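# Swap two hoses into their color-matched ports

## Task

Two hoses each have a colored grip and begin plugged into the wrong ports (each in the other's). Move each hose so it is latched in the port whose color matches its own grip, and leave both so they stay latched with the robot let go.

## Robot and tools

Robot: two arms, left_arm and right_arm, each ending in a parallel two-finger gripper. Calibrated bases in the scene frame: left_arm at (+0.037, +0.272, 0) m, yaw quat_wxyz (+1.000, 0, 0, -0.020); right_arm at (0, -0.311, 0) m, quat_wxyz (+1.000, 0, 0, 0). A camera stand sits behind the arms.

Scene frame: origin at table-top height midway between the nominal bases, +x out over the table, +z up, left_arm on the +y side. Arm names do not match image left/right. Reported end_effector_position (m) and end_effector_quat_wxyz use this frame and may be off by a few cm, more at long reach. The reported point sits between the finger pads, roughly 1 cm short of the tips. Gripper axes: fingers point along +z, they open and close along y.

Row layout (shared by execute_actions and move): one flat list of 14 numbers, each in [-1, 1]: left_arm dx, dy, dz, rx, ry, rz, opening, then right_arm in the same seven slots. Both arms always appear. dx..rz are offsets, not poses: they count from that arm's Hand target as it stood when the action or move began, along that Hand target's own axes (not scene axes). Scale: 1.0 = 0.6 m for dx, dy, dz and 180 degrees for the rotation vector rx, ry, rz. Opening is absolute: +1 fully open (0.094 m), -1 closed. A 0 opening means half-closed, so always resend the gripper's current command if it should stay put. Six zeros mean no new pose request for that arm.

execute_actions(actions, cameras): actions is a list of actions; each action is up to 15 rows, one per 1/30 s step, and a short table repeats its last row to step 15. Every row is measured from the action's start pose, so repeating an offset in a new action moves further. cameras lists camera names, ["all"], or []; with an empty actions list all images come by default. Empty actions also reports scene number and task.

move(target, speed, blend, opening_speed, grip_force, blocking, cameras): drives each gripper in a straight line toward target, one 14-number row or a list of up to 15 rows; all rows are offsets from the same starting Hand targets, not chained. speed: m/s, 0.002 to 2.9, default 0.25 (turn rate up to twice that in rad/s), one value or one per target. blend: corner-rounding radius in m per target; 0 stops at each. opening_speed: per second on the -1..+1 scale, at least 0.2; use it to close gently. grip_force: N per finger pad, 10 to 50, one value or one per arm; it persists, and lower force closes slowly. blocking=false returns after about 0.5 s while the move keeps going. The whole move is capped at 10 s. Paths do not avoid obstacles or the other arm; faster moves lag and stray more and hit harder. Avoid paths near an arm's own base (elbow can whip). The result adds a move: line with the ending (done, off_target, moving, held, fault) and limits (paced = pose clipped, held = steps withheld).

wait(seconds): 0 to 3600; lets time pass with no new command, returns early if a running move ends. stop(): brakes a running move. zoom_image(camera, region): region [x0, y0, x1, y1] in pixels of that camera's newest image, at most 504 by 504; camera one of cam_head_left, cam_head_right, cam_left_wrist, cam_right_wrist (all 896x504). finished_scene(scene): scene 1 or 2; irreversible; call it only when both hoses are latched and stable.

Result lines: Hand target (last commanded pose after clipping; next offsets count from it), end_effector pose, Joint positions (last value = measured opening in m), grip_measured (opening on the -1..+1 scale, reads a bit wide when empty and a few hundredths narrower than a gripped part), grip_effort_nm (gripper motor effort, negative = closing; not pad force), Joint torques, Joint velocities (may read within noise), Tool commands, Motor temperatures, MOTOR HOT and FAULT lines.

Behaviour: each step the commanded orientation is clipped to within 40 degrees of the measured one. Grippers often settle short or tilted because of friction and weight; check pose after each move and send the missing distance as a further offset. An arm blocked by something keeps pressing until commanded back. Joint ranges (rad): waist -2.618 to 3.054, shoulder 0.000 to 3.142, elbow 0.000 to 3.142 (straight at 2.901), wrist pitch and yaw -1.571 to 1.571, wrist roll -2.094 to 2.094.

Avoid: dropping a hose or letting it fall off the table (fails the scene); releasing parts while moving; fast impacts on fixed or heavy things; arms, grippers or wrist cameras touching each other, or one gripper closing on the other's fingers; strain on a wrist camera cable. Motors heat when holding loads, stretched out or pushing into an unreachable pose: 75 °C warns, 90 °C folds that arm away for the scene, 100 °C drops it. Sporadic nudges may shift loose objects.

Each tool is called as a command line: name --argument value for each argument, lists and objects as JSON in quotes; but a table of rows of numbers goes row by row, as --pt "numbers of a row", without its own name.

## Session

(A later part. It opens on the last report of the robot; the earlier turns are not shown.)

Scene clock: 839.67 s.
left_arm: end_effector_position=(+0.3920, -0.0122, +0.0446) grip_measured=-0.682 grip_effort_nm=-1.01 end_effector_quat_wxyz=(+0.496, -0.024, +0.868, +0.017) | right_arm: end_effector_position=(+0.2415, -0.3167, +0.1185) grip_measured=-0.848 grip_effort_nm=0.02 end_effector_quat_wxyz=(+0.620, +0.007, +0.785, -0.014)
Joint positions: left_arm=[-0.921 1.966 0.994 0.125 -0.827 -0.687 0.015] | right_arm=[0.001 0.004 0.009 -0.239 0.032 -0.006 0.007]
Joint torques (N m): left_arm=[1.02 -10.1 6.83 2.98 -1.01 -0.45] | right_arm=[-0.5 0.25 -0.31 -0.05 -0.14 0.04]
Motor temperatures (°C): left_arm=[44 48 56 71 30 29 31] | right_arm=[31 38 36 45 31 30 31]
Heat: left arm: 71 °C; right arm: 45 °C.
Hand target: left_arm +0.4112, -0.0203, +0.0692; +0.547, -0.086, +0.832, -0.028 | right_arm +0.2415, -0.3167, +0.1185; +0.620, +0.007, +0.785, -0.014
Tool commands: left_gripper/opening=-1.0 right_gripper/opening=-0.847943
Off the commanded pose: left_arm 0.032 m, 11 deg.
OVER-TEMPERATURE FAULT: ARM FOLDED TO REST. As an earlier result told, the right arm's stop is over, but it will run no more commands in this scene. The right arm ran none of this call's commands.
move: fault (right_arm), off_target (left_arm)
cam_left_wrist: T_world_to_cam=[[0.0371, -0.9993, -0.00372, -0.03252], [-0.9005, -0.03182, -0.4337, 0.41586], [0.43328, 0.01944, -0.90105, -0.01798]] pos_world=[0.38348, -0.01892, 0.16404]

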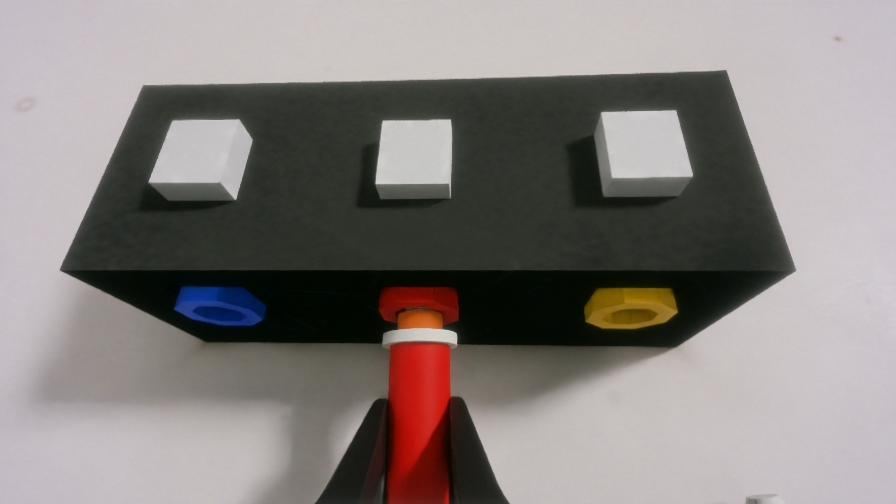

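move --pt "-0.02 0 0.0455 0 0 0 -1 0 0 0 0 0 0 -0.848" --pt "0.003 0 0.0555 0 0 0 -1 0 0 0 0 0 0 -0.848" --pt "0.026 0 0.0655 0 0 0 -1 0 0 0 0 0 0 -0.848" --pt "0.026 0.025 0.0655 0 0 0 -1 0 0 0 0 0 0 -0.848" --pt "0.003 0.025 0.0555 0 0 0 -1 0 0 0 0 0 0 -0.848" --pt "0.003 0.04 0.0555 0 0 0 -1 0 0 0 0 0 0 -0.848" --pt "-0.02 0.02 0.0455 0 0 0 -1 0 0 0 0 0 0 -0.848" --cameras '["cam_left_wrist"]' --speed 0.06 --blend 0.004

zoom_image --camera "cam_left_wrist" --region '[320, 200, 520, 420]'

Scene clock: 873.07 s.
left_arm: end_effector_position=(+0.3931, -0.0111, +0.0439) grip_measured=-0.682 grip_effort_nm=-1.01 end_effector_quat_wxyz=(+0.516, -0.014, +0.856, +0.016) | right_arm: end_effector_position=(+0.2415, -0.3167, +0.1185) grip_measured=-0.848 grip_effort_nm=0.02 end_effector_quat_wxyz=(+0.620, +0.007, +0.785, -0.014)
Joint positions: left_arm=[-0.924 1.975 0.945 0.247 -0.848 -0.625 0.015] | right_arm=[0.001 0.004 0.009 -0.239 0.032 -0.006 0.007]
Joint torques (N m): left_arm=[9.51 -9.76 9.57 2.86 -0.11 -0.09] | right_arm=[-0.53 0.25 -0.35 -0.04 -0.13 0.03]
Motor temperatures (°C): left_arm=[36 56 50 62 32 29 32] | right_arm=[31 37 35 42 31 30 31]
Heat: left arm: 62 °C; right arm: 42 °C.
Hand target: left_arm +0.4395, -0.0051, +0.0675; +0.547, -0.086, +0.832, -0.029 | right_arm +0.2415, -0.3167, +0.1185; +0.620, +0.007, +0.785, -0.014
Tool commands: left_gripper/opening=-1.0 right_gripper/opening=-0.847943
Off the commanded pose: left_arm 0.052 m, 11 deg.
OVER-TEMPERATURE FAULT: ARM FOLDED TO REST. As an earlier result told, the right arm's stop is over, but it will run no more commands in this scene. The right arm ran none of this call's commands.
move: fault (right_arm), off_target (left_arm)
cam_left_wrist: T_world_to_cam=[[0.01947, -0.99975, -0.01117, -0.02424], [-0.87948, -0.01181, -0.47578, 0.41023], [0.47553, 0.01908, -0.87949, -0.03665]] pos_world=[0.37869, -0.01869, 0.16267]

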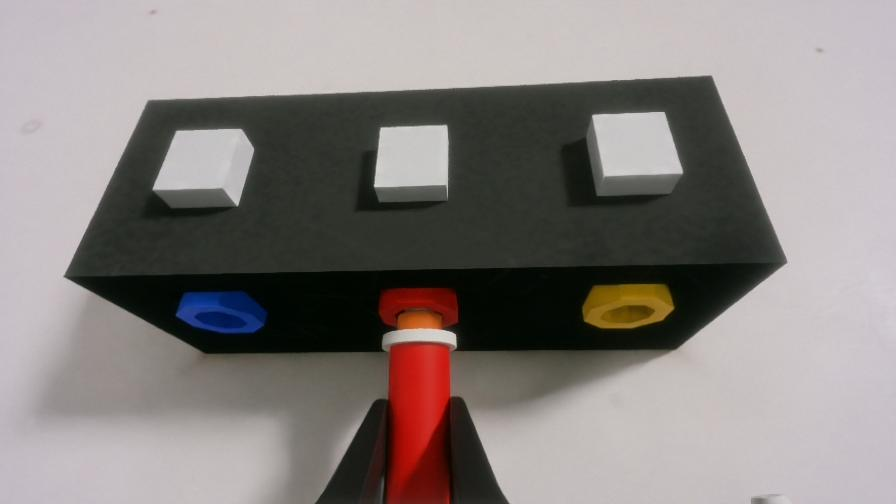

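Scaled by 2.291 from the camera's image (finer frame: 1280x720).

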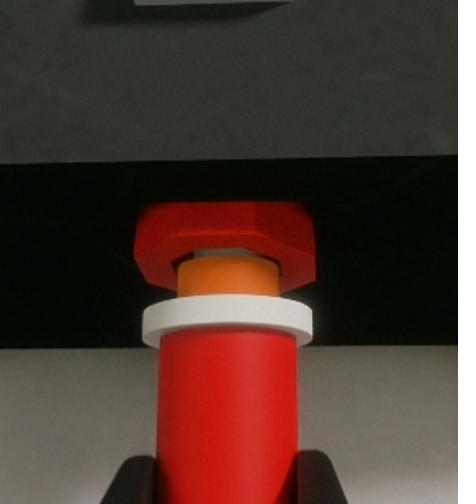

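move --pt "-0.02 0 -0.0 0 0 0 -1 0 0 0 0 0 0 -0.848" --pt "-0.11 0 0.16 -0.01 -0.02 -0.05 -1 0 0 0 0 0 0 -0.848" --pt "0.012 0 -0.06 0 0 0 -1 0 0 0 0 0 0 -0.848" --cameras '["cam_left_wrist"]' --speed '[0.1,0.4,0.3]' --blend '[0.005,0,0]'

zoom_image --camera "cam_left_wrist" --region '[320, 200, 520, 420]'

Scene clock: 891.33 s.
left_arm: end_effector_position=(+0.3961, -0.0137, +0.0470) grip_measured=-0.682 grip_effort_nm=-1.00 end_effector_quat_wxyz=(+0.489, -0.043, +0.870, -0.037) | right_arm: end_effector_position=(+0.2415, -0.3167, +0.1185) grip_measured=-0.848 grip_effort_nm=0.02 end_effector_quat_wxyz=(+0.620, +0.007, +0.785, -0.014)
Joint positions: left_arm=[-0.891 1.934 0.947 0.21 -0.738 -0.708 0.015] | right_arm=[0.001 0.004 0.009 -0.239 0.032 -0.006 0.007]
Joint torques (N m): left_arm=[-1.72 -11.44 5.83 2.33 -1.91 -0.17] | right_arm=[-0.55 0.23 -0.29 -0.03 -0.13 0.04]
Motor temperatures (°C): left_arm=[39 54 50 68 32 29 32] | right_arm=[31 37 35 41 31 30 31]
Heat: left arm: 68 °C; right arm: 41 °C.
Hand target: left_arm +0.4038, -0.0080, +0.0753; +0.547, -0.086, +0.832, -0.028 | right_arm +0.2415, -0.3167, +0.1185; +0.620, +0.007, +0.785, -0.014
Tool commands: left_gripper/opening=-1.0 right_gripper/opening=-0.847943
Off the commanded pose: left_arm 0.030 m, 9 deg.
OVER-TEMPERATURE FAULT: ARM FOLDED TO REST. As an earlier result told, the right arm's stop is over, but it will run no more commands in this scene. The right arm ran none of this call's commands.
move: fault (right_arm), off_target (left_arm)
cam_left_wrist: T_world_to_cam=[[0.01765, -0.99386, 0.10927, -0.03161], [-0.90576, -0.06217, -0.4192, 0.42144], [0.42341, -0.09157, -0.9013, -0.01512]] pos_world=[0.38869, -0.0066, 0.16649]

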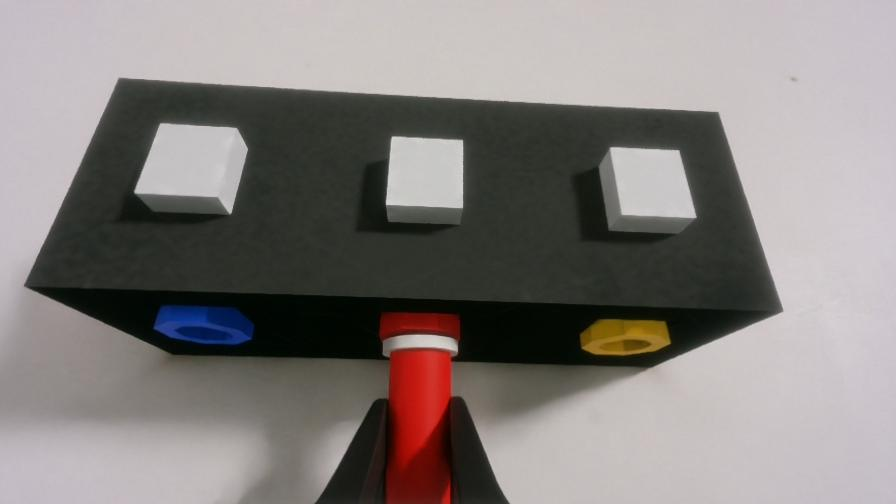

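Scaled by 2.291 from the camera's image (finer frame: 1280x720).

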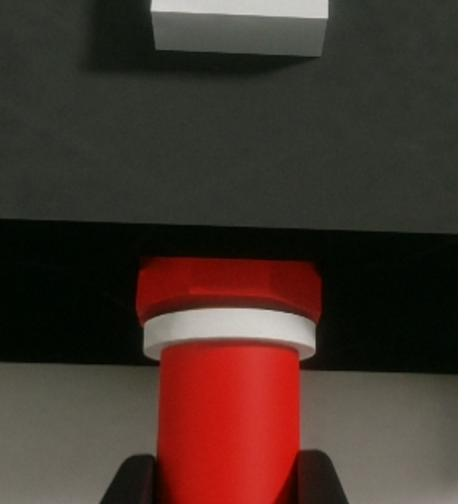

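move --pt "0 0 0 0 0 0 -0.3 0 0 0 0 0 0 -0.848" --pt "-0.091 -0.0235 -0.0775 0 0 0 -0.3 0 0 0 0 0 0 -0.848" --pt "0.0235 -0.1833 -0.1438 -0.0178 0.0344 0.0414 -0.2 0 0 0 0 0 0 -0.848" --cameras '["cam_left_wrist"]'

zoom_image --camera "cam_left_wrist" --region '[0, 0, 504, 504]'

Scene clock: 921.37 s.
left_arm: end_effector_position=(+0.3280, -0.1200, +0.1119) grip_measured=-0.201 grip_effort_nm=0.09 end_effector_quat_wxyz=(+0.493, -0.038, +0.869, +0.023) | right_arm: end_effector_position=(+0.2415, -0.3167, +0.1185) grip_measured=-0.848 grip_effort_nm=0.02 end_effector_quat_wxyz=(+0.620, +0.007, +0.785, -0.014)
Joint positions: left_arm=[-1.195 2.125 1.611 -0.67 -0.984 -1.113 0.038] | right_arm=[0.001 0.004 0.009 -0.239 0.032 -0.006 0.007]
Joint torques (N m): left_arm=[0.2 -10.66 9.21 0.91 -0.77 -0.09] | right_arm=[-0.47 0.18 -0.24 -0.03 -0.13 0.03]
Motor temperatures (°C): left_arm=[35 63 46 59 35 29 32] | right_arm=[31 37 34 39 31 30 31]
Heat: left arm: 63 °C; right arm: 39 °C.
Hand target: left_arm +0.3316, -0.1226, +0.1125; +0.500, -0.045, +0.865, +0.026 | right_arm +0.2415, -0.3167, +0.1185; +0.620, +0.007, +0.785, -0.014
Tool commands: left_gripper/opening=-0.2 right_gripper/opening=-0.847943
Off the commanded pose: left_arm 0.004 m, 1 deg.
OVER-TEMPERATURE FAULT: ARM FOLDED TO REST. As an earlier result told, the right arm's stop is over, but it will run no more commands in this scene. The right arm ran none of this call's commands.
move: fault (right_arm)
cam_left_wrist: T_world_to_cam=[[0.06793, -0.99769, 0.00062, -0.14797], [-0.90128, -0.06163, -0.42883, 0.38011], [0.42788, 0.02857, -0.90338, 0.07566]] pos_world=[0.32026, -0.12637, 0.23145]

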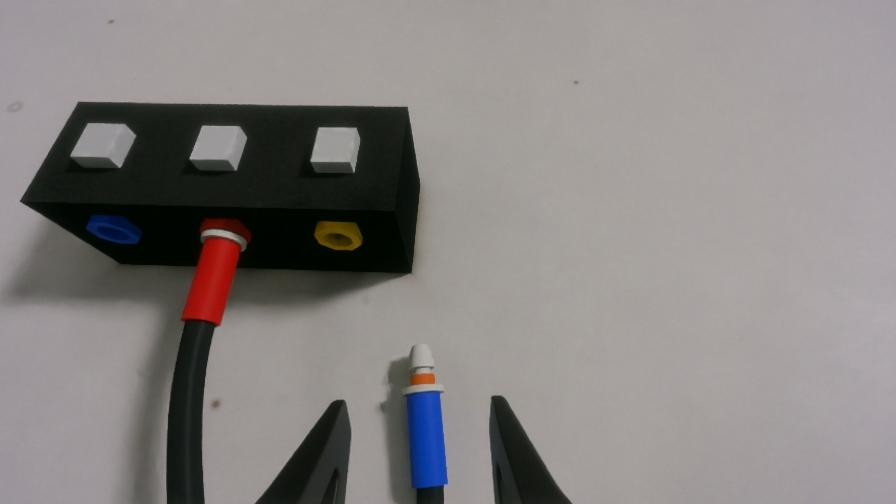

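Scaled by 1.000.

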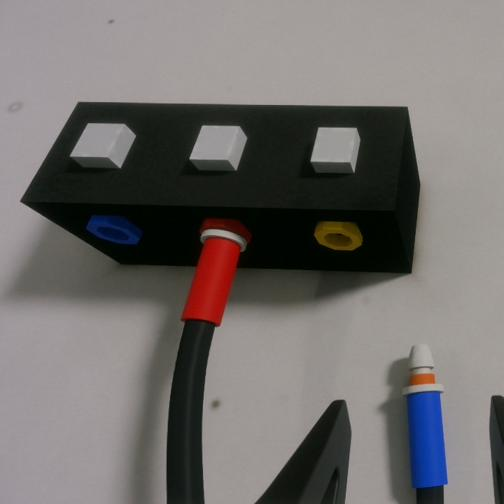

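move --pt "0.1578 -0.003 0.0912 0 0 0 -0.2 0 0 0 0 0 0 -0.848" --pt "0.1578 -0.003 0.0912 0 0 0 -0.85 0 0 0 0 0 0 -0.848" --cameras '["cam_left_wrist"]' --opening_speed 0.8 --speed 0.2

Scene clock: 935.43 s.
left_arm: end_effector_position=(+0.3325, -0.1285, +0.0139) grip_measured=-0.686 grip_effort_nm=-0.99 end_effector_quat_wxyz=(+0.500, -0.051, +0.864, +0.016) | right_arm: end_effector_position=(+0.2415, -0.3167, +0.1185) grip_measured=-0.848 grip_effort_nm=0.02 end_effector_quat_wxyz=(+0.620, +0.007, +0.785, -0.014)
Joint positions: left_arm=[-1.195 2.318 1.497 -0.35 -0.999 -1.133 0.015] | right_arm=[0.001 0.004 0.009 -0.239 0.032 -0.006 0.007]
Joint torques (N m): left_arm=[0.13 -11.67 4.77 1.14 -0.61 0.1] | right_arm=[-0.5 0.18 -0.29 -0.04 -0.13 0.04]
Motor temperatures (°C): left_arm=[34 62 48 55 34 29 31] | right_arm=[31 36 34 38 31 30 31]
Heat: left arm: 62 °C; right arm: 38 °C.
Hand target: left_arm +0.3319, -0.1245, +0.0031; +0.500, -0.045, +0.865, +0.026 | right_arm +0.2415, -0.3167, +0.1185; +0.620, +0.007, +0.785, -0.014
Tool commands: left_gripper/opening=-0.85 right_gripper/opening=-0.847943
Off the commanded pose: left_arm 0.012 m, 1 deg.
OVER-TEMPERATURE FAULT: ARM FOLDED TO REST. As an earlier result told, the right arm's stop is over, but it will run no more commands in this scene. The right arm ran none of this call's commands.
move: fault (right_arm), off_target (left_arm); target 2's new opening was sent with left_arm's hand 0.011 m and 1 deg from that target
cam_left_wrist: T_world_to_cam=[[0.08354, -0.99614, 0.02704, -0.16213], [-0.89192, -0.08684, -0.44378, 0.33538], [0.44441, 0.01295, -0.89573, -0.02223]] pos_world=[0.32255, -0.13209, 0.13331]

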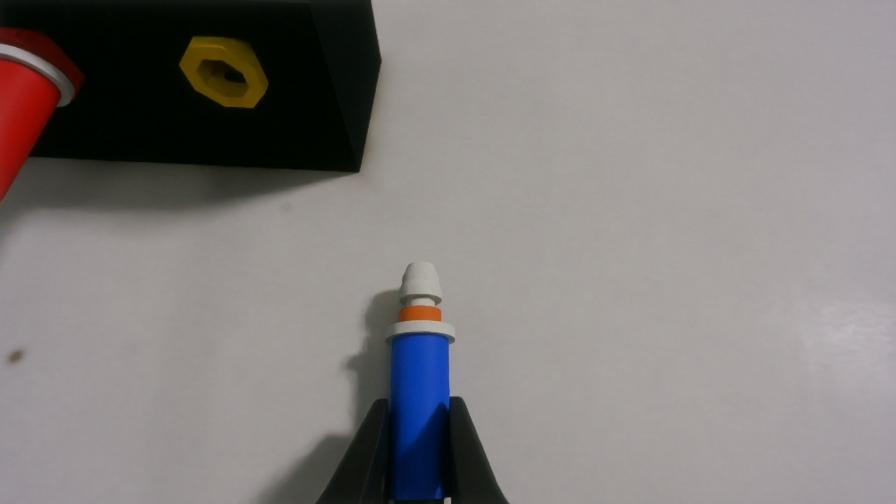

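move --pt "-0.2017 0.0367 -0.1507 0 0 0 -0.95 0 0 0 0 0 0 -0.848" --pt "-0.223 0.2867 -0.1133 0.0144 0 0.0083 -0.95 0 0 0 0 0 0 -0.848" --pt "-0.1335 0.2778 -0.0087 0.0144 0 0.0083 -0.95 0 0 0 0 0 0 -0.848" --cameras '["cam_left_wrist","cam_head_left"]' --blend '[0.03,0.03,0]'

Scene clock: 963.67 s.
left_arm: end_effector_position=(+0.3487, +0.0426, +0.0808) grip_measured=-0.686 grip_effort_nm=-1.01 end_effector_quat_wxyz=(+0.502, -0.024, +0.864, +0.009) | right_arm: end_effector_position=(+0.2415, -0.3167, +0.1185) grip_measured=-0.848 grip_effort_nm=0.02 end_effector_quat_wxyz=(+0.620, +0.007, +0.785, -0.014)
Joint positions: left_arm=[-0.935 1.635 0.731 0.076 -0.833 -0.689 0.015] | right_arm=[0.001 0.004 0.009 -0.239 0.032 -0.006 0.007]
Joint torques (N m): left_arm=[0.76 -6.09 5.33 1.71 -0.35 0.09] | right_arm=[-0.42 0.16 -0.35 -0.04 -0.13 0.03]
Motor temperatures (°C): left_arm=[33 62 44 51 32 29 32] | right_arm=[31 36 33 37 31 30 31]
Heat: left arm: 62 °C; right arm: 37 °C.
Hand target: left_arm +0.3500, +0.0450, +0.0751; +0.500, -0.023, +0.865, +0.013 | right_arm +0.2415, -0.3167, +0.1185; +0.620, +0.007, +0.785, -0.014
Tool commands: left_gripper/opening=-0.95 right_gripper/opening=-0.847943
Off the commanded pose: left_arm 0.006 m, 1 deg.
OVER-TEMPERATURE FAULT: ARM FOLDED TO REST. As an earlier result told, the right arm's stop is over, but it will run no more commands in this scene. The right arm ran none of this call's commands.
move: fault (right_arm)
cam_left_wrist: T_world_to_cam=[[0.02923, -0.9995, 0.01244, 0.02549], [-0.89401, -0.03171, -0.44693, 0.39311], [0.4471, 0.00194, -0.89448, 0.02776]] pos_world=[0.33828, 0.03789, 0.20021]
Images, in order (width x height): cam_head_left 896x504, cam_left_wrist 896x504.

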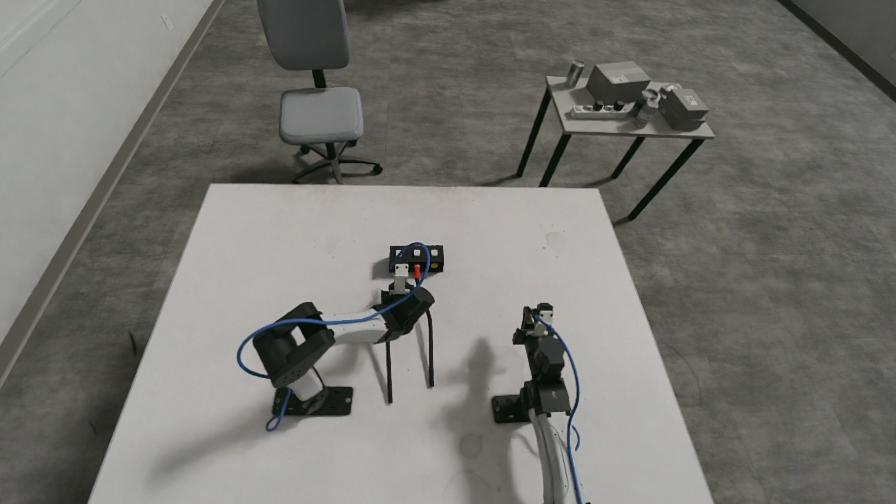

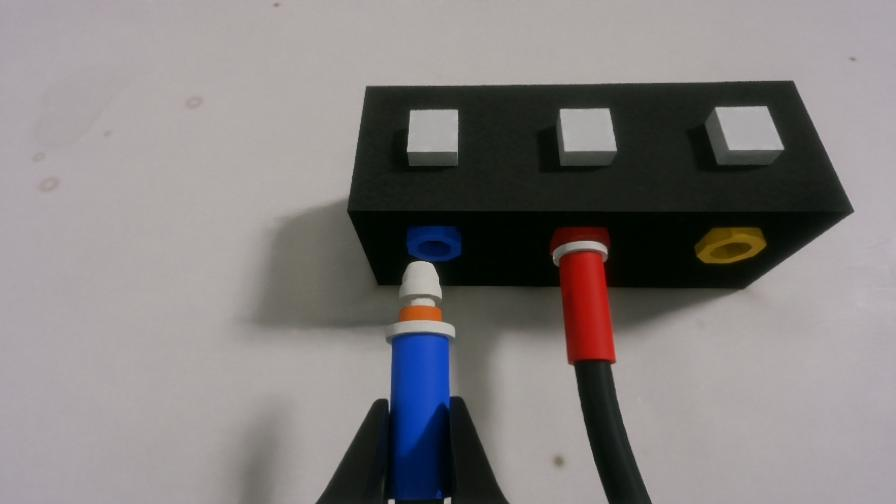

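move --target '[0.0362,-0.0083,0.0503,0,0,0,-0.95,0,0,0,0,0,0,-0.848]' --cameras '["cam_left_wrist"]' --speed 0.15

Scene clock: 976.43 s.
left_arm: end_effector_position=(+0.3643, +0.0390, +0.0451) grip_measured=-0.686 grip_effort_nm=-1.01 end_effector_quat_wxyz=(+0.501, -0.024, +0.865, +0.011) | right_arm: end_effector_position=(+0.2415, -0.3167, +0.1185) grip_measured=-0.848 grip_effort_nm=0.02 end_effector_quat_wxyz=(+0.620, +0.007, +0.785, -0.014)
Joint positions: left_arm=[-0.899 1.788 0.717 0.264 -0.809 -0.652 0.015] | right_arm=[0.001 0.004 0.009 -0.239 0.032 -0.006 0.007]
Joint torques (N m): left_arm=[0.68 -7.15 5 1.73 -0.32 0.11] | right_arm=[-0.51 0.2 -0.36 -0.05 -0.13 0.05]
Motor temperatures (°C): left_arm=[33 59 44 51 32 29 32] | right_arm=[31 36 33 36 31 30 31]
Heat: left arm: 59 °C; right arm: 36 °C.
Hand target: left_arm +0.3655, +0.0408, +0.0412; +0.500, -0.022, +0.865, +0.013 | right_arm +0.2415, -0.3167, +0.1185; +0.620, +0.007, +0.785, -0.014
Tool commands: left_gripper/opening=-0.95 right_gripper/opening=-0.847943
Off the commanded pose: left_arm 0.004 m, 0 deg.
OVER-TEMPERATURE FAULT: ARM FOLDED TO REST. As an earlier result told, the right arm's stop is over, but it will run no more commands in this scene. The right arm ran none of this call's commands.
move: fault (right_arm)
cam_left_wrist: T_world_to_cam=[[0.03051, -0.9995, 0.00794, 0.02156], [-0.89536, -0.03086, -0.44427, 0.39125], [0.44429, 0.00645, -0.89586, -0.01019]] pos_world=[0.35418, 0.03369, 0.16452]

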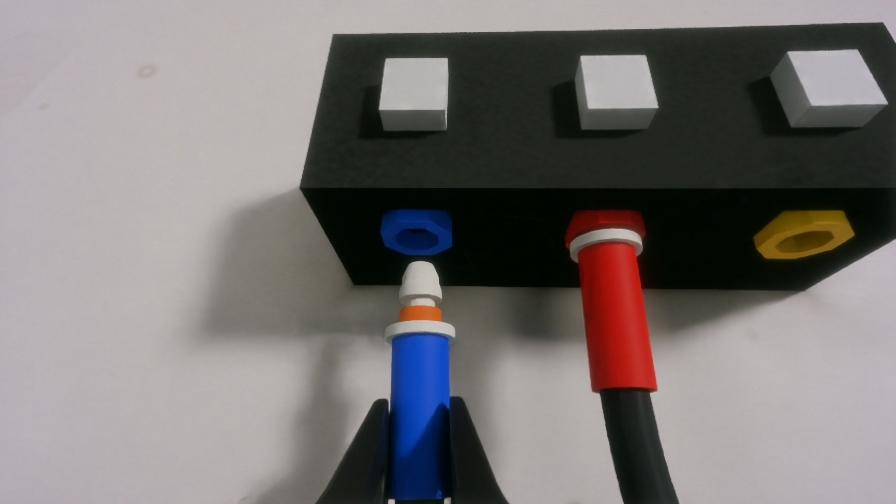

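move --target '[-0.0135,0,0.0205,0,0,0,-0.95,0,0,0,0,0,0,-0.848]' --cameras '["cam_left_wrist"]' --speed 0.1

zoom_image --camera "cam_left_wrist" --region '[320, 180, 520, 400]'

Scene clock: 984.93 s.
left_arm: end_effector_position=(+0.3725, +0.0471, +0.0373) grip_measured=-0.686 grip_effort_nm=-1.01 end_effector_quat_wxyz=(+0.492, -0.017, +0.870, +0.022) | right_arm: end_effector_position=(+0.2415, -0.3167, +0.1185) grip_measured=-0.848 grip_effort_nm=0.02 end_effector_quat_wxyz=(+0.620, +0.007, +0.785, -0.014)
Joint positions: left_arm=[-0.86 1.808 0.717 0.281 -0.781 -0.613 0.015] | right_arm=[0.001 0.004 0.009 -0.239 0.032 -0.006 0.007]
Joint torques (N m): left_arm=[0.73 -7.21 7.5 1.85 -0.33 0.14] | right_arm=[-0.54 0.14 -0.31 -0.04 -0.16 0.03]
Motor temperatures (°C): left_arm=[33 58 43 51 32 29 32] | right_arm=[30 36 33 36 31 30 31]
Heat: left arm: 58 °C; right arm: 36 °C.
Hand target: left_arm +0.3802, +0.0415, +0.0421; +0.500, -0.023, +0.865, +0.013 | right_arm +0.2415, -0.3167, +0.1185; +0.620, +0.007, +0.785, -0.014
Tool commands: left_gripper/opening=-0.95 right_gripper/opening=-0.847943
Off the commanded pose: left_arm 0.011 m, 2 deg.
OVER-TEMPERATURE FAULT: ARM FOLDED TO REST. As an earlier result told, the right arm's stop is over, but it will run no more commands in this scene. The right arm ran none of this call's commands.
move: fault (right_arm), off_target (left_arm)
cam_left_wrist: T_world_to_cam=[[0.02972, -0.9994, -0.01749, 0.03077], [-0.90428, -0.01943, -0.42649, 0.39744], [0.4259, 0.02849, -0.90432, -0.01479]] pos_world=[0.36478, 0.03889, 0.15666]

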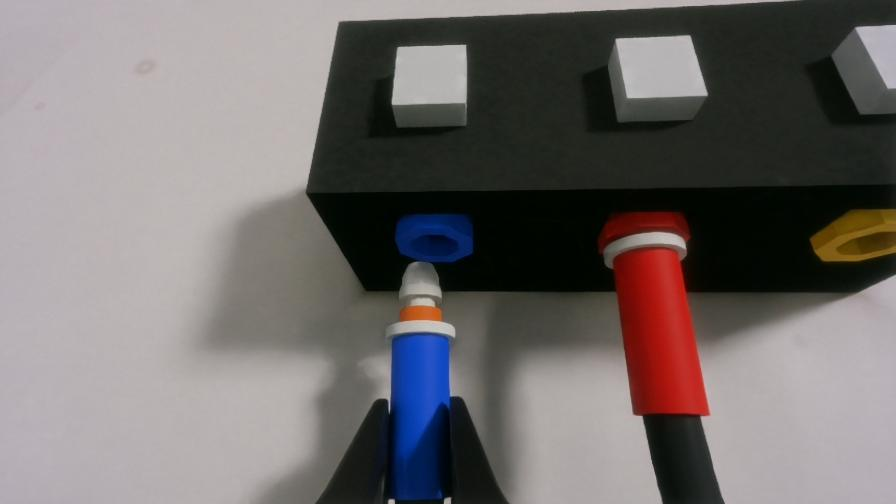

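Scaled by 2.291 from the camera's image (finer frame: 1280x720).

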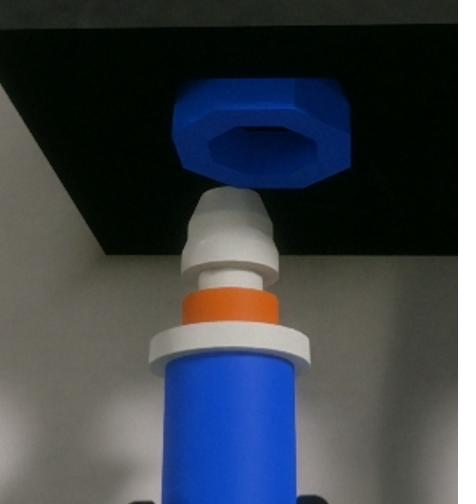

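move --target '[-0.0115,-0.012,-0.0067,0,0,0,-0.95,0,0,0,0,0,0,-0.848]' --cameras '["cam_left_wrist"]' --speed 0.1

zoom_image --camera "cam_left_wrist" --region '[320, 180, 520, 400]'

Scene clock: 992.77 s.
left_arm: end_effector_position=(+0.3730, +0.0460, +0.0380) grip_measured=-0.686 grip_effort_nm=-1.01 end_effector_quat_wxyz=(+0.485, -0.011, +0.874, +0.030) | right_arm: end_effector_position=(+0.2415, -0.3167, +0.1185) grip_measured=-0.848 grip_effort_nm=0.02 end_effector_quat_wxyz=(+0.620, +0.007, +0.785, -0.014)
Joint positions: left_arm=[-0.86 1.808 0.744 0.228 -0.779 -0.612 0.015] | right_arm=[0.001 0.004 0.009 -0.239 0.032 -0.006 0.007]
Joint torques (N m): left_arm=[-0.62 -8.17 8.47 1.77 -0.46 -0.03] | right_arm=[-0.4 0.23 -0.32 -0.04 -0.12 0.04]
Motor temperatures (°C): left_arm=[33 57 43 51 32 29 32] | right_arm=[30 35 33 35 31 30 31]
Heat: left arm: 57 °C; right arm: 35 °C.
Hand target: left_arm +0.3804, +0.0344, +0.0500; +0.500, -0.022, +0.865, +0.013 | right_arm +0.2415, -0.3167, +0.1185; +0.620, +0.007, +0.785, -0.014
Tool commands: left_gripper/opening=-0.95 right_gripper/opening=-0.847943
Off the commanded pose: left_arm 0.018 m, 3 deg.
OVER-TEMPERATURE FAULT: ARM FOLDED TO REST. As an earlier result told, the right arm's stop is over, but it will run no more commands in this scene. The right arm ran none of this call's commands.
move: fault (right_arm), off_target (left_arm)
cam_left_wrist: T_world_to_cam=[[0.02776, -0.99888, -0.0384, 0.0311], [-0.91171, -0.00955, -0.41071, 0.39998], [0.40989, 0.04641, -0.91095, -0.00897]] pos_world=[0.36748, 0.03529, 0.1573]

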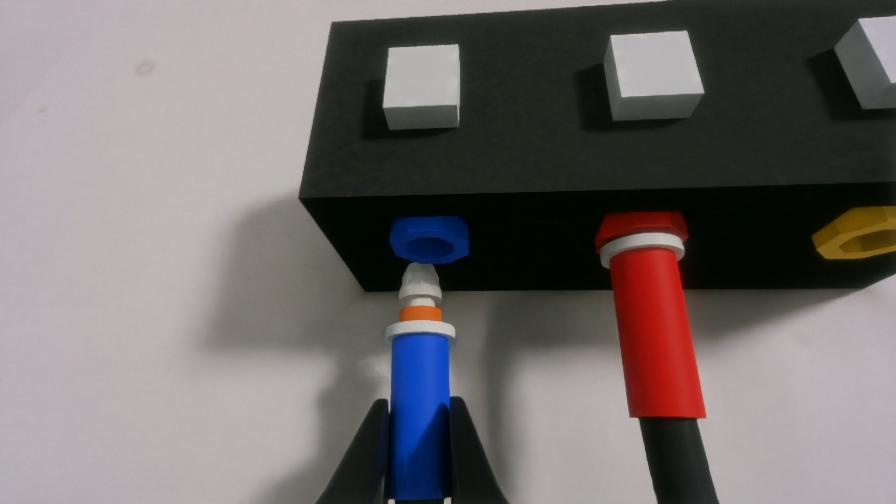

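Scaled by 2.291 from the camera's image (finer frame: 1280x720).

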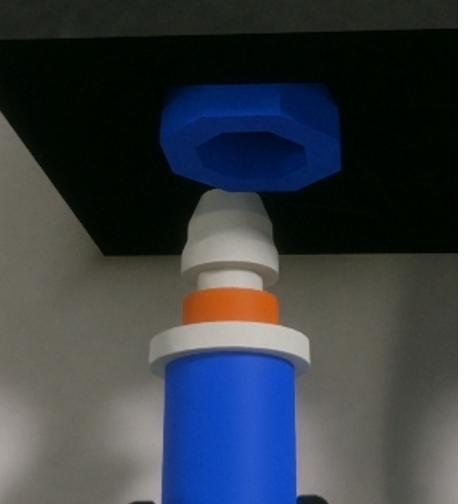

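move --target '[0.0208,0,-0.034,0.007,-0.006,0.004,-0.95,0,0,0,0,0,0,-0.848]' --cameras '["cam_left_wrist"]' --speed 0.15

Scene clock: 999.63 s.
left_arm: end_effector_position=(+0.3557, +0.0333, +0.0374) grip_measured=-0.686 grip_effort_nm=-1.00 end_effector_quat_wxyz=(+0.494, +0.002, +0.869, +0.016) | right_arm: end_effector_position=(+0.2415, -0.3167, +0.1185) grip_measured=-0.848 grip_effort_nm=0.02 end_effector_quat_wxyz=(+0.620, +0.007, +0.785, -0.014)
Joint positions: left_arm=[-0.925 1.8 0.71 0.259 -0.805 -0.633 0.015] | right_arm=[0.001 0.004 0.009 -0.239 0.032 -0.006 0.007]
Joint torques (N m): left_arm=[-0.4 -10.54 4.7 1.75 -0.58 -0.06] | right_arm=[-0.55 0.24 -0.21 -0.04 -0.12 0.05]
Motor temperatures (°C): left_arm=[32 57 44 51 32 29 33] | right_arm=[30 35 33 35 31 30 31]
Heat: left arm: 57 °C; right arm: 35 °C.
Hand target: left_arm +0.3566, +0.0332, +0.0493; +0.508, -0.011, +0.861, +0.007 | right_arm +0.2415, -0.3167, +0.1185; +0.620, +0.007, +0.785, -0.014
Tool commands: left_gripper/opening=-0.95 right_gripper/opening=-0.847943
Off the commanded pose: left_arm 0.012 m, 3 deg.
OVER-TEMPERATURE FAULT: ARM FOLDED TO REST. As an earlier result told, the right arm's stop is over, but it will run no more commands in this scene. The right arm ran none of this call's commands.
move: fault (right_arm), off_target (left_arm)
cam_left_wrist: T_world_to_cam=[[-0.00819, -0.9996, -0.02698, 0.03131], [-0.90326, 0.01897, -0.42867, 0.3805], [0.42901, 0.02086, -0.90306, -0.00807]] pos_world=[0.34741, 0.02425, 0.15666]

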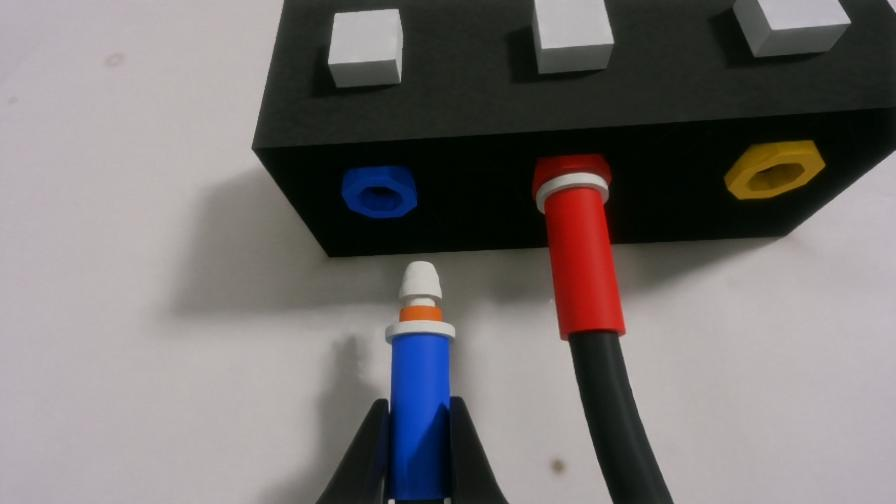

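move --pt "-0.041 0.02 -0.029 -0.007 0.006 -0.004 -0.95 0 0 0 0 0 0 -0.848" --pt "-0.0035 0.0122 0.0287 -0.007 0.006 -0.004 -0.95 0 0 0 0 0 0 -0.848" --cameras '["cam_left_wrist"]' --speed 0.15

zoom_image --camera "cam_left_wrist" --region '[320, 180, 520, 400]'

Scene clock: 1018.47 s.
left_arm: end_effector_position=(+0.3668, +0.0448, +0.0408) grip_measured=-0.686 grip_effort_nm=-1.00 end_effector_quat_wxyz=(+0.496, -0.019, +0.868, +0.018) | right_arm: end_effector_position=(+0.2415, -0.3167, +0.1185) grip_measured=-0.848 grip_effort_nm=0.02 end_effector_quat_wxyz=(+0.620, +0.007, +0.785, -0.014)
Joint positions: left_arm=[-0.88 1.792 0.71 0.269 -0.796 -0.633 0.015] | right_arm=[0.001 0.004 0.009 -0.239 0.032 -0.006 0.007]
Joint torques (N m): left_arm=[0.7 -6.98 7.06 1.74 -0.32 0.11] | right_arm=[-0.43 0.24 -0.24 -0.04 -0.15 0.03]
Motor temperatures (°C): left_arm=[32 60 43 50 32 29 33] | right_arm=[30 35 33 34 31 30 31]
Heat: left arm: 60 °C; right arm: 35 °C.
Hand target: left_arm +0.3725, +0.0410, +0.0429; +0.500, -0.022, +0.866, +0.013 | right_arm +0.2415, -0.3167, +0.1185; +0.620, +0.007, +0.785, -0.014
Tool commands: left_gripper/opening=-0.95 right_gripper/opening=-0.847943
Off the commanded pose: left_arm 0.007 m, 1 deg.
OVER-TEMPERATURE FAULT: ARM FOLDED TO REST. As an earlier result told, the right arm's stop is over, but it will run no more commands in this scene. The right arm ran none of this call's commands.
move: fault (right_arm)
cam_left_wrist: T_world_to_cam=[[0.03029, -0.9995, -0.00911, 0.02808], [-0.90078, -0.02334, -0.43365, 0.39301], [0.43322, 0.02134, -0.90103, -0.01159]] pos_world=[0.35818, 0.03749, 0.16024]

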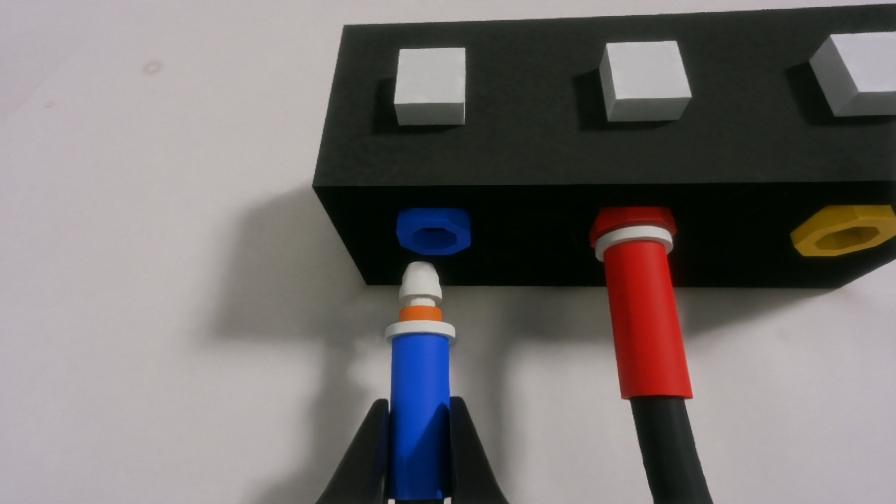

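Scaled by 2.291 from the camera's image (finer frame: 1280x720).

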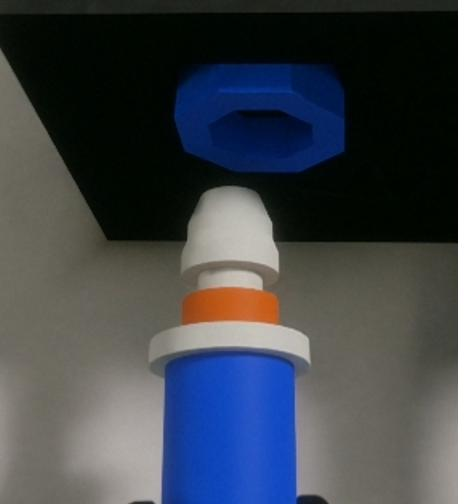

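move --target '[-0.0115,-0.018,-0.0067,0.002,-0.006,0.001,-0.95,0,0,0,0,0,0,-0.848]' --cameras '["cam_left_wrist"]' --speed 0.15

zoom_image --camera "cam_left_wrist" --region '[320, 180, 520, 400]'

Scene clock: 1026.63 s.
left_arm: end_effector_position=(+0.3697, +0.0349, +0.0477) grip_measured=-0.686 grip_effort_nm=-1.01 end_effector_quat_wxyz=(+0.501, -0.020, +0.865, +0.008) | right_arm: end_effector_position=(+0.2415, -0.3167, +0.1185) grip_measured=-0.848 grip_effort_nm=0.02 end_effector_quat_wxyz=(+0.620, +0.007, +0.785, -0.014)
Joint positions: left_arm=[-0.89 1.796 0.737 0.268 -0.796 -0.632 0.015] | right_arm=[0.001 0.004 0.009 -0.239 0.032 -0.006 0.007]
Joint torques (N m): left_arm=[-0.58 -6.95 7.8 1.62 -0.56 0.1] | right_arm=[-0.47 0.21 -0.23 -0.02 -0.13 0.04]
Motor temperatures (°C): left_arm=[32 58 43 50 32 29 33] | right_arm=[30 35 33 34 30 30 31]
Heat: left arm: 58 °C; right arm: 35 °C.
Hand target: left_arm +0.3731, +0.0302, +0.0508; +0.508, -0.019, +0.861, +0.011 | right_arm +0.2415, -0.3167, +0.1185; +0.620, +0.007, +0.785, -0.014
Tool commands: left_gripper/opening=-0.95 right_gripper/opening=-0.847943
Off the commanded pose: left_arm 0.007 m, 1 deg.
OVER-TEMPERATURE FAULT: ARM FOLDED TO REST. As an earlier result told, the right arm's stop is over, but it will run no more commands in this scene. The right arm ran none of this call's commands.
move: fault (right_arm)
cam_left_wrist: T_world_to_cam=[[0.02061, -0.99975, 0.00886, 0.02091], [-0.89502, -0.0224, -0.44545, 0.39677], [0.44554, 0.00125, -0.89526, -0.01055]] pos_world=[0.35939, 0.0298, 0.16711]

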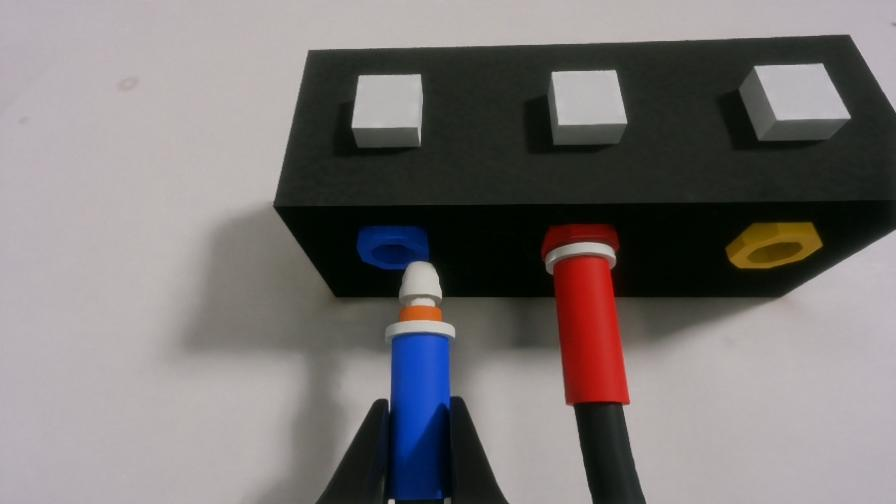

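Scaled by 2.291 from the camera's image (finer frame: 1280x720).

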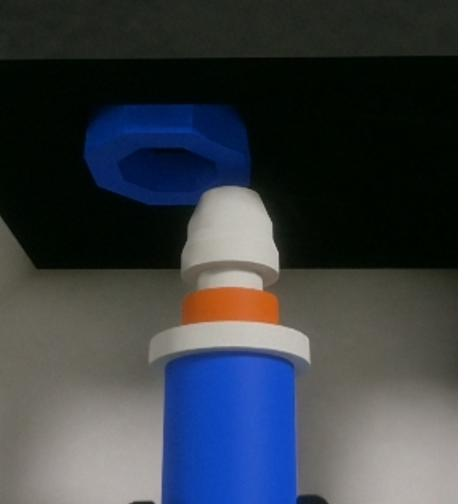

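move --pt "0 0.0095 0 0 0 0 -0.95 0 0 0 0 0 0 -0.848" --pt "-0.005 0.0105 0.0155 0 0.003 0 -0.95 0 0 0 0 0 0 -0.848" --cameras '["cam_left_wrist"]' --speed 0.1 --blend '[0.002,0]'

zoom_image --camera "cam_left_wrist" --region '[320, 180, 520, 400]'

Scene clock: 1041.93 s.
left_arm: end_effector_position=(+0.3726, +0.0382, +0.0448) grip_measured=-0.686 grip_effort_nm=-1.00 end_effector_quat_wxyz=(+0.496, -0.010, +0.868, +0.015) | right_arm: end_effector_position=(+0.2415, -0.3167, +0.1185) grip_measured=-0.848 grip_effort_nm=0.02 end_effector_quat_wxyz=(+0.620, +0.007, +0.785, -0.014)
Joint positions: left_arm=[-0.874 1.8 0.737 0.268 -0.781 -0.602 0.015] | right_arm=[0.001 0.004 0.009 -0.239 0.032 -0.006 0.007]
Joint torques (N m): left_arm=[1.73 -7.09 7.51 1.86 -0.36 0.1] | right_arm=[-0.44 0.23 -0.39 -0.04 -0.14 0.02]
Motor temperatures (°C): left_arm=[32 55 45 50 32 29 33] | right_arm=[30 35 32 34 30 30 31]
Heat: left arm: 55 °C; right arm: 35 °C.
Hand target: left_arm +0.3823, +0.0368, +0.0490; +0.504, -0.019, +0.863, +0.011 | right_arm +0.2415, -0.3167, +0.1185; +0.620, +0.007, +0.785, -0.014
Tool commands: left_gripper/opening=-0.95 right_gripper/opening=-0.847943
Off the commanded pose: left_arm 0.011 m, 2 deg.
OVER-TEMPERATURE FAULT: ARM FOLDED TO REST. As an earlier result told, the right arm's stop is over, but it will run no more commands in this scene. The right arm ran none of this call's commands.
move: fault (right_arm), off_target (left_arm)
cam_left_wrist: T_world_to_cam=[[0.01066, -0.99985, -0.01338, 0.02894], [-0.90055, -0.00379, -0.43472, 0.399], [0.43461, 0.01668, -0.90046, -0.01077]] pos_world=[0.36369, 0.03062, 0.16415]

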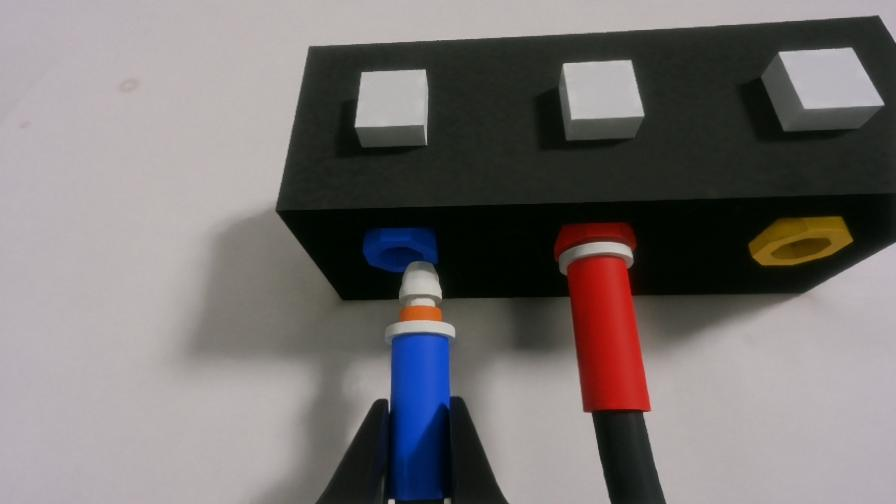

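Scaled by 2.291 from the camera's image (finer frame: 1280x720).

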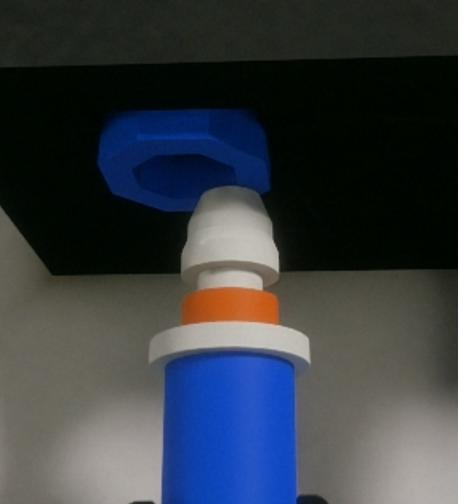

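move --pt "0.0067 0 -0.0115 -0.0063 0 -0.0036 -0.95 0 0 0 0 0 0 -0.848" --pt "0.0067 0.008 -0.0115 -0.0063 -0.004 -0.0036 -0.95 0 0 0 0 0 0 -0.848" --cameras '["cam_left_wrist"]' --speed 0.1

zoom_image --camera "cam_left_wrist" --region '[320, 180, 520, 400]'

Scene clock: 1052.20 s.
left_arm: end_effector_position=(+0.3723, +0.0403, +0.0458) grip_measured=-0.686 grip_effort_nm=-1.01 end_effector_quat_wxyz=(+0.500, -0.024, +0.866, +0.015) | right_arm: end_effector_position=(+0.2415, -0.3167, +0.1185) grip_measured=-0.848 grip_effort_nm=0.02 end_effector_quat_wxyz=(+0.620, +0.007, +0.785, -0.014)
Joint positions: left_arm=[-0.877 1.8 0.737 0.264 -0.799 -0.633 0.015] | right_arm=[0.001 0.004 0.009 -0.239 0.032 -0.006 0.007]
Joint velocities: left_arm=[within noise] | right_arm=[-0.007 -0.012 0.007 -0.022 0.022 -0.154 0]
Joint torques (N m): left_arm=[-0.09 -8.18 5.31 1.82 -0.6 0.08] | right_arm=[-0.47 0.16 -0.31 -0.03 -0.14 0.01]
Motor temperatures (°C): left_arm=[32 55 46 51 32 29 33] | right_arm=[30 35 32 33 30 30 31]
Heat: left arm: 55 °C; right arm: 35 °C.
Hand target: left_arm +0.3741, +0.0413, +0.0488; +0.510, -0.029, +0.860, +0.017 | right_arm +0.2415, -0.3167, +0.1185; +0.620, +0.007, +0.785, -0.014
Tool commands: left_gripper/opening=-0.95 right_gripper/opening=-0.847943
Off the commanded pose: left_arm 0.004 m, 1 deg.
OVER-TEMPERATURE FAULT: ARM FOLDED TO REST. As an earlier result told, the right arm's stop is over, but it will run no more commands in this scene. The right arm ran none of this call's commands.
move: fault (right_arm)
cam_left_wrist: T_world_to_cam=[[0.03576, -0.99936, 0.00156, 0.02094], [-0.89618, -0.03276, -0.44247, 0.39907], [0.44224, 0.01443, -0.89678, -0.01263]] pos_world=[0.36248, 0.03418, 0.16522]

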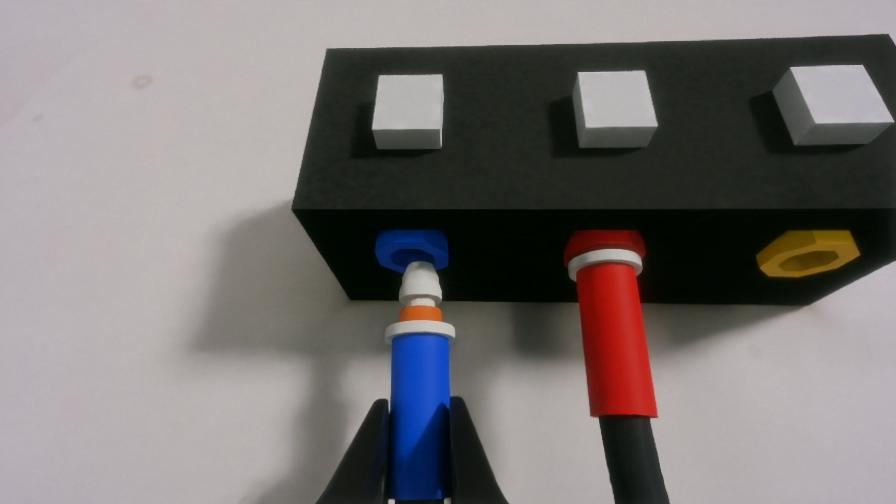

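Scaled by 2.291 from the camera's image (finer frame: 1280x720).

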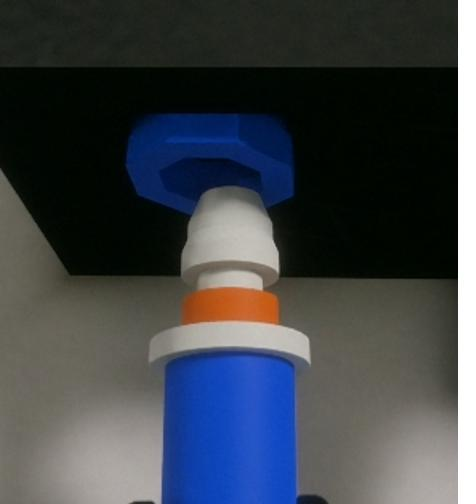

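move --target '[-0.01,0.0045,0.0173,0,0,0,-0.95,0,0,0,0,0,0,-0.848]' --cameras '["cam_left_wrist"]' --speed 0.1

zoom_image --camera "cam_left_wrist" --region '[320, 180, 520, 400]'

Scene clock: 1062.43 s.
left_arm: end_effector_position=(+0.3729, +0.0405, +0.0446) grip_measured=-0.686 grip_effort_nm=-1.01 end_effector_quat_wxyz=(+0.496, -0.010, +0.868, +0.020) | right_arm: end_effector_position=(+0.2415, -0.3167, +0.1185) grip_measured=-0.848 grip_effort_nm=0.02 end_effector_quat_wxyz=(+0.620, +0.007, +0.785, -0.014)
Joint positions: left_arm=[-0.871 1.8 0.737 0.263 -0.787 -0.6 0.015] | right_arm=[0.001 0.004 0.009 -0.239 0.032 -0.006 0.007]
Joint torques (N m): left_arm=[3.03 -7.12 6.31 2.12 -0.44 0.11] | right_arm=[-0.53 0.2 -0.28 -0.05 -0.13 0.04]
Motor temperatures (°C): left_arm=[32 56 45 50 32 29 33] | right_arm=[30 34 32 33 30 30 31]
Heat: left arm: 56 °C; right arm: 34 °C.
Hand target: left_arm +0.3859, +0.0447, +0.0491; +0.510, -0.029, +0.860, +0.017 | right_arm +0.2415, -0.3167, +0.1185; +0.620, +0.007, +0.785, -0.014
Tool commands: left_gripper/opening=-0.95 right_gripper/opening=-0.847943
Off the commanded pose: left_arm 0.014 m, 3 deg.
OVER-TEMPERATURE FAULT: ARM FOLDED TO REST. As an earlier result told, the right arm's stop is over, but it will run no more commands in this scene. The right arm ran none of this call's commands.
move: fault (right_arm), off_target (left_arm)
cam_left_wrist: T_world_to_cam=[[0.01628, -0.99962, -0.0222, 0.02941], [-0.90058, -0.00501, -0.43466, 0.39927], [0.43438, 0.02707, -0.90032, -0.01149]] pos_world=[0.36409, 0.03171, 0.16385]

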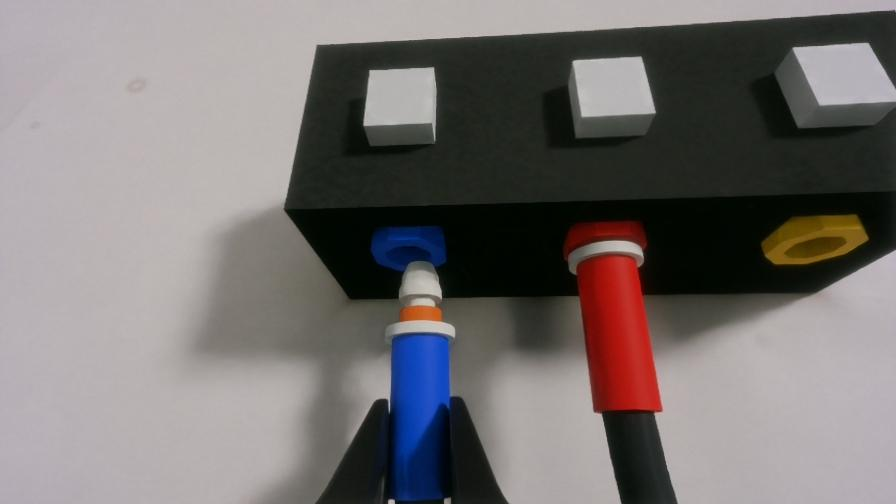

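Scaled by 2.291 from the camera's image (finer frame: 1280x720).

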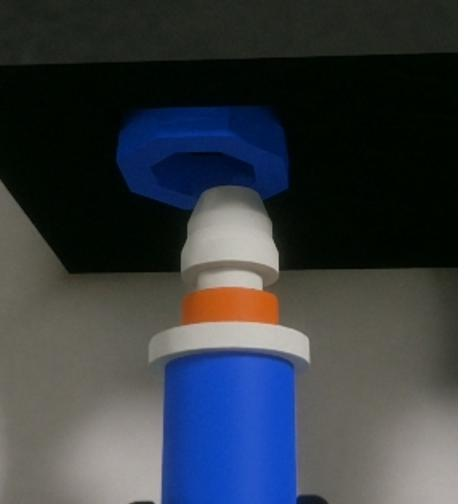

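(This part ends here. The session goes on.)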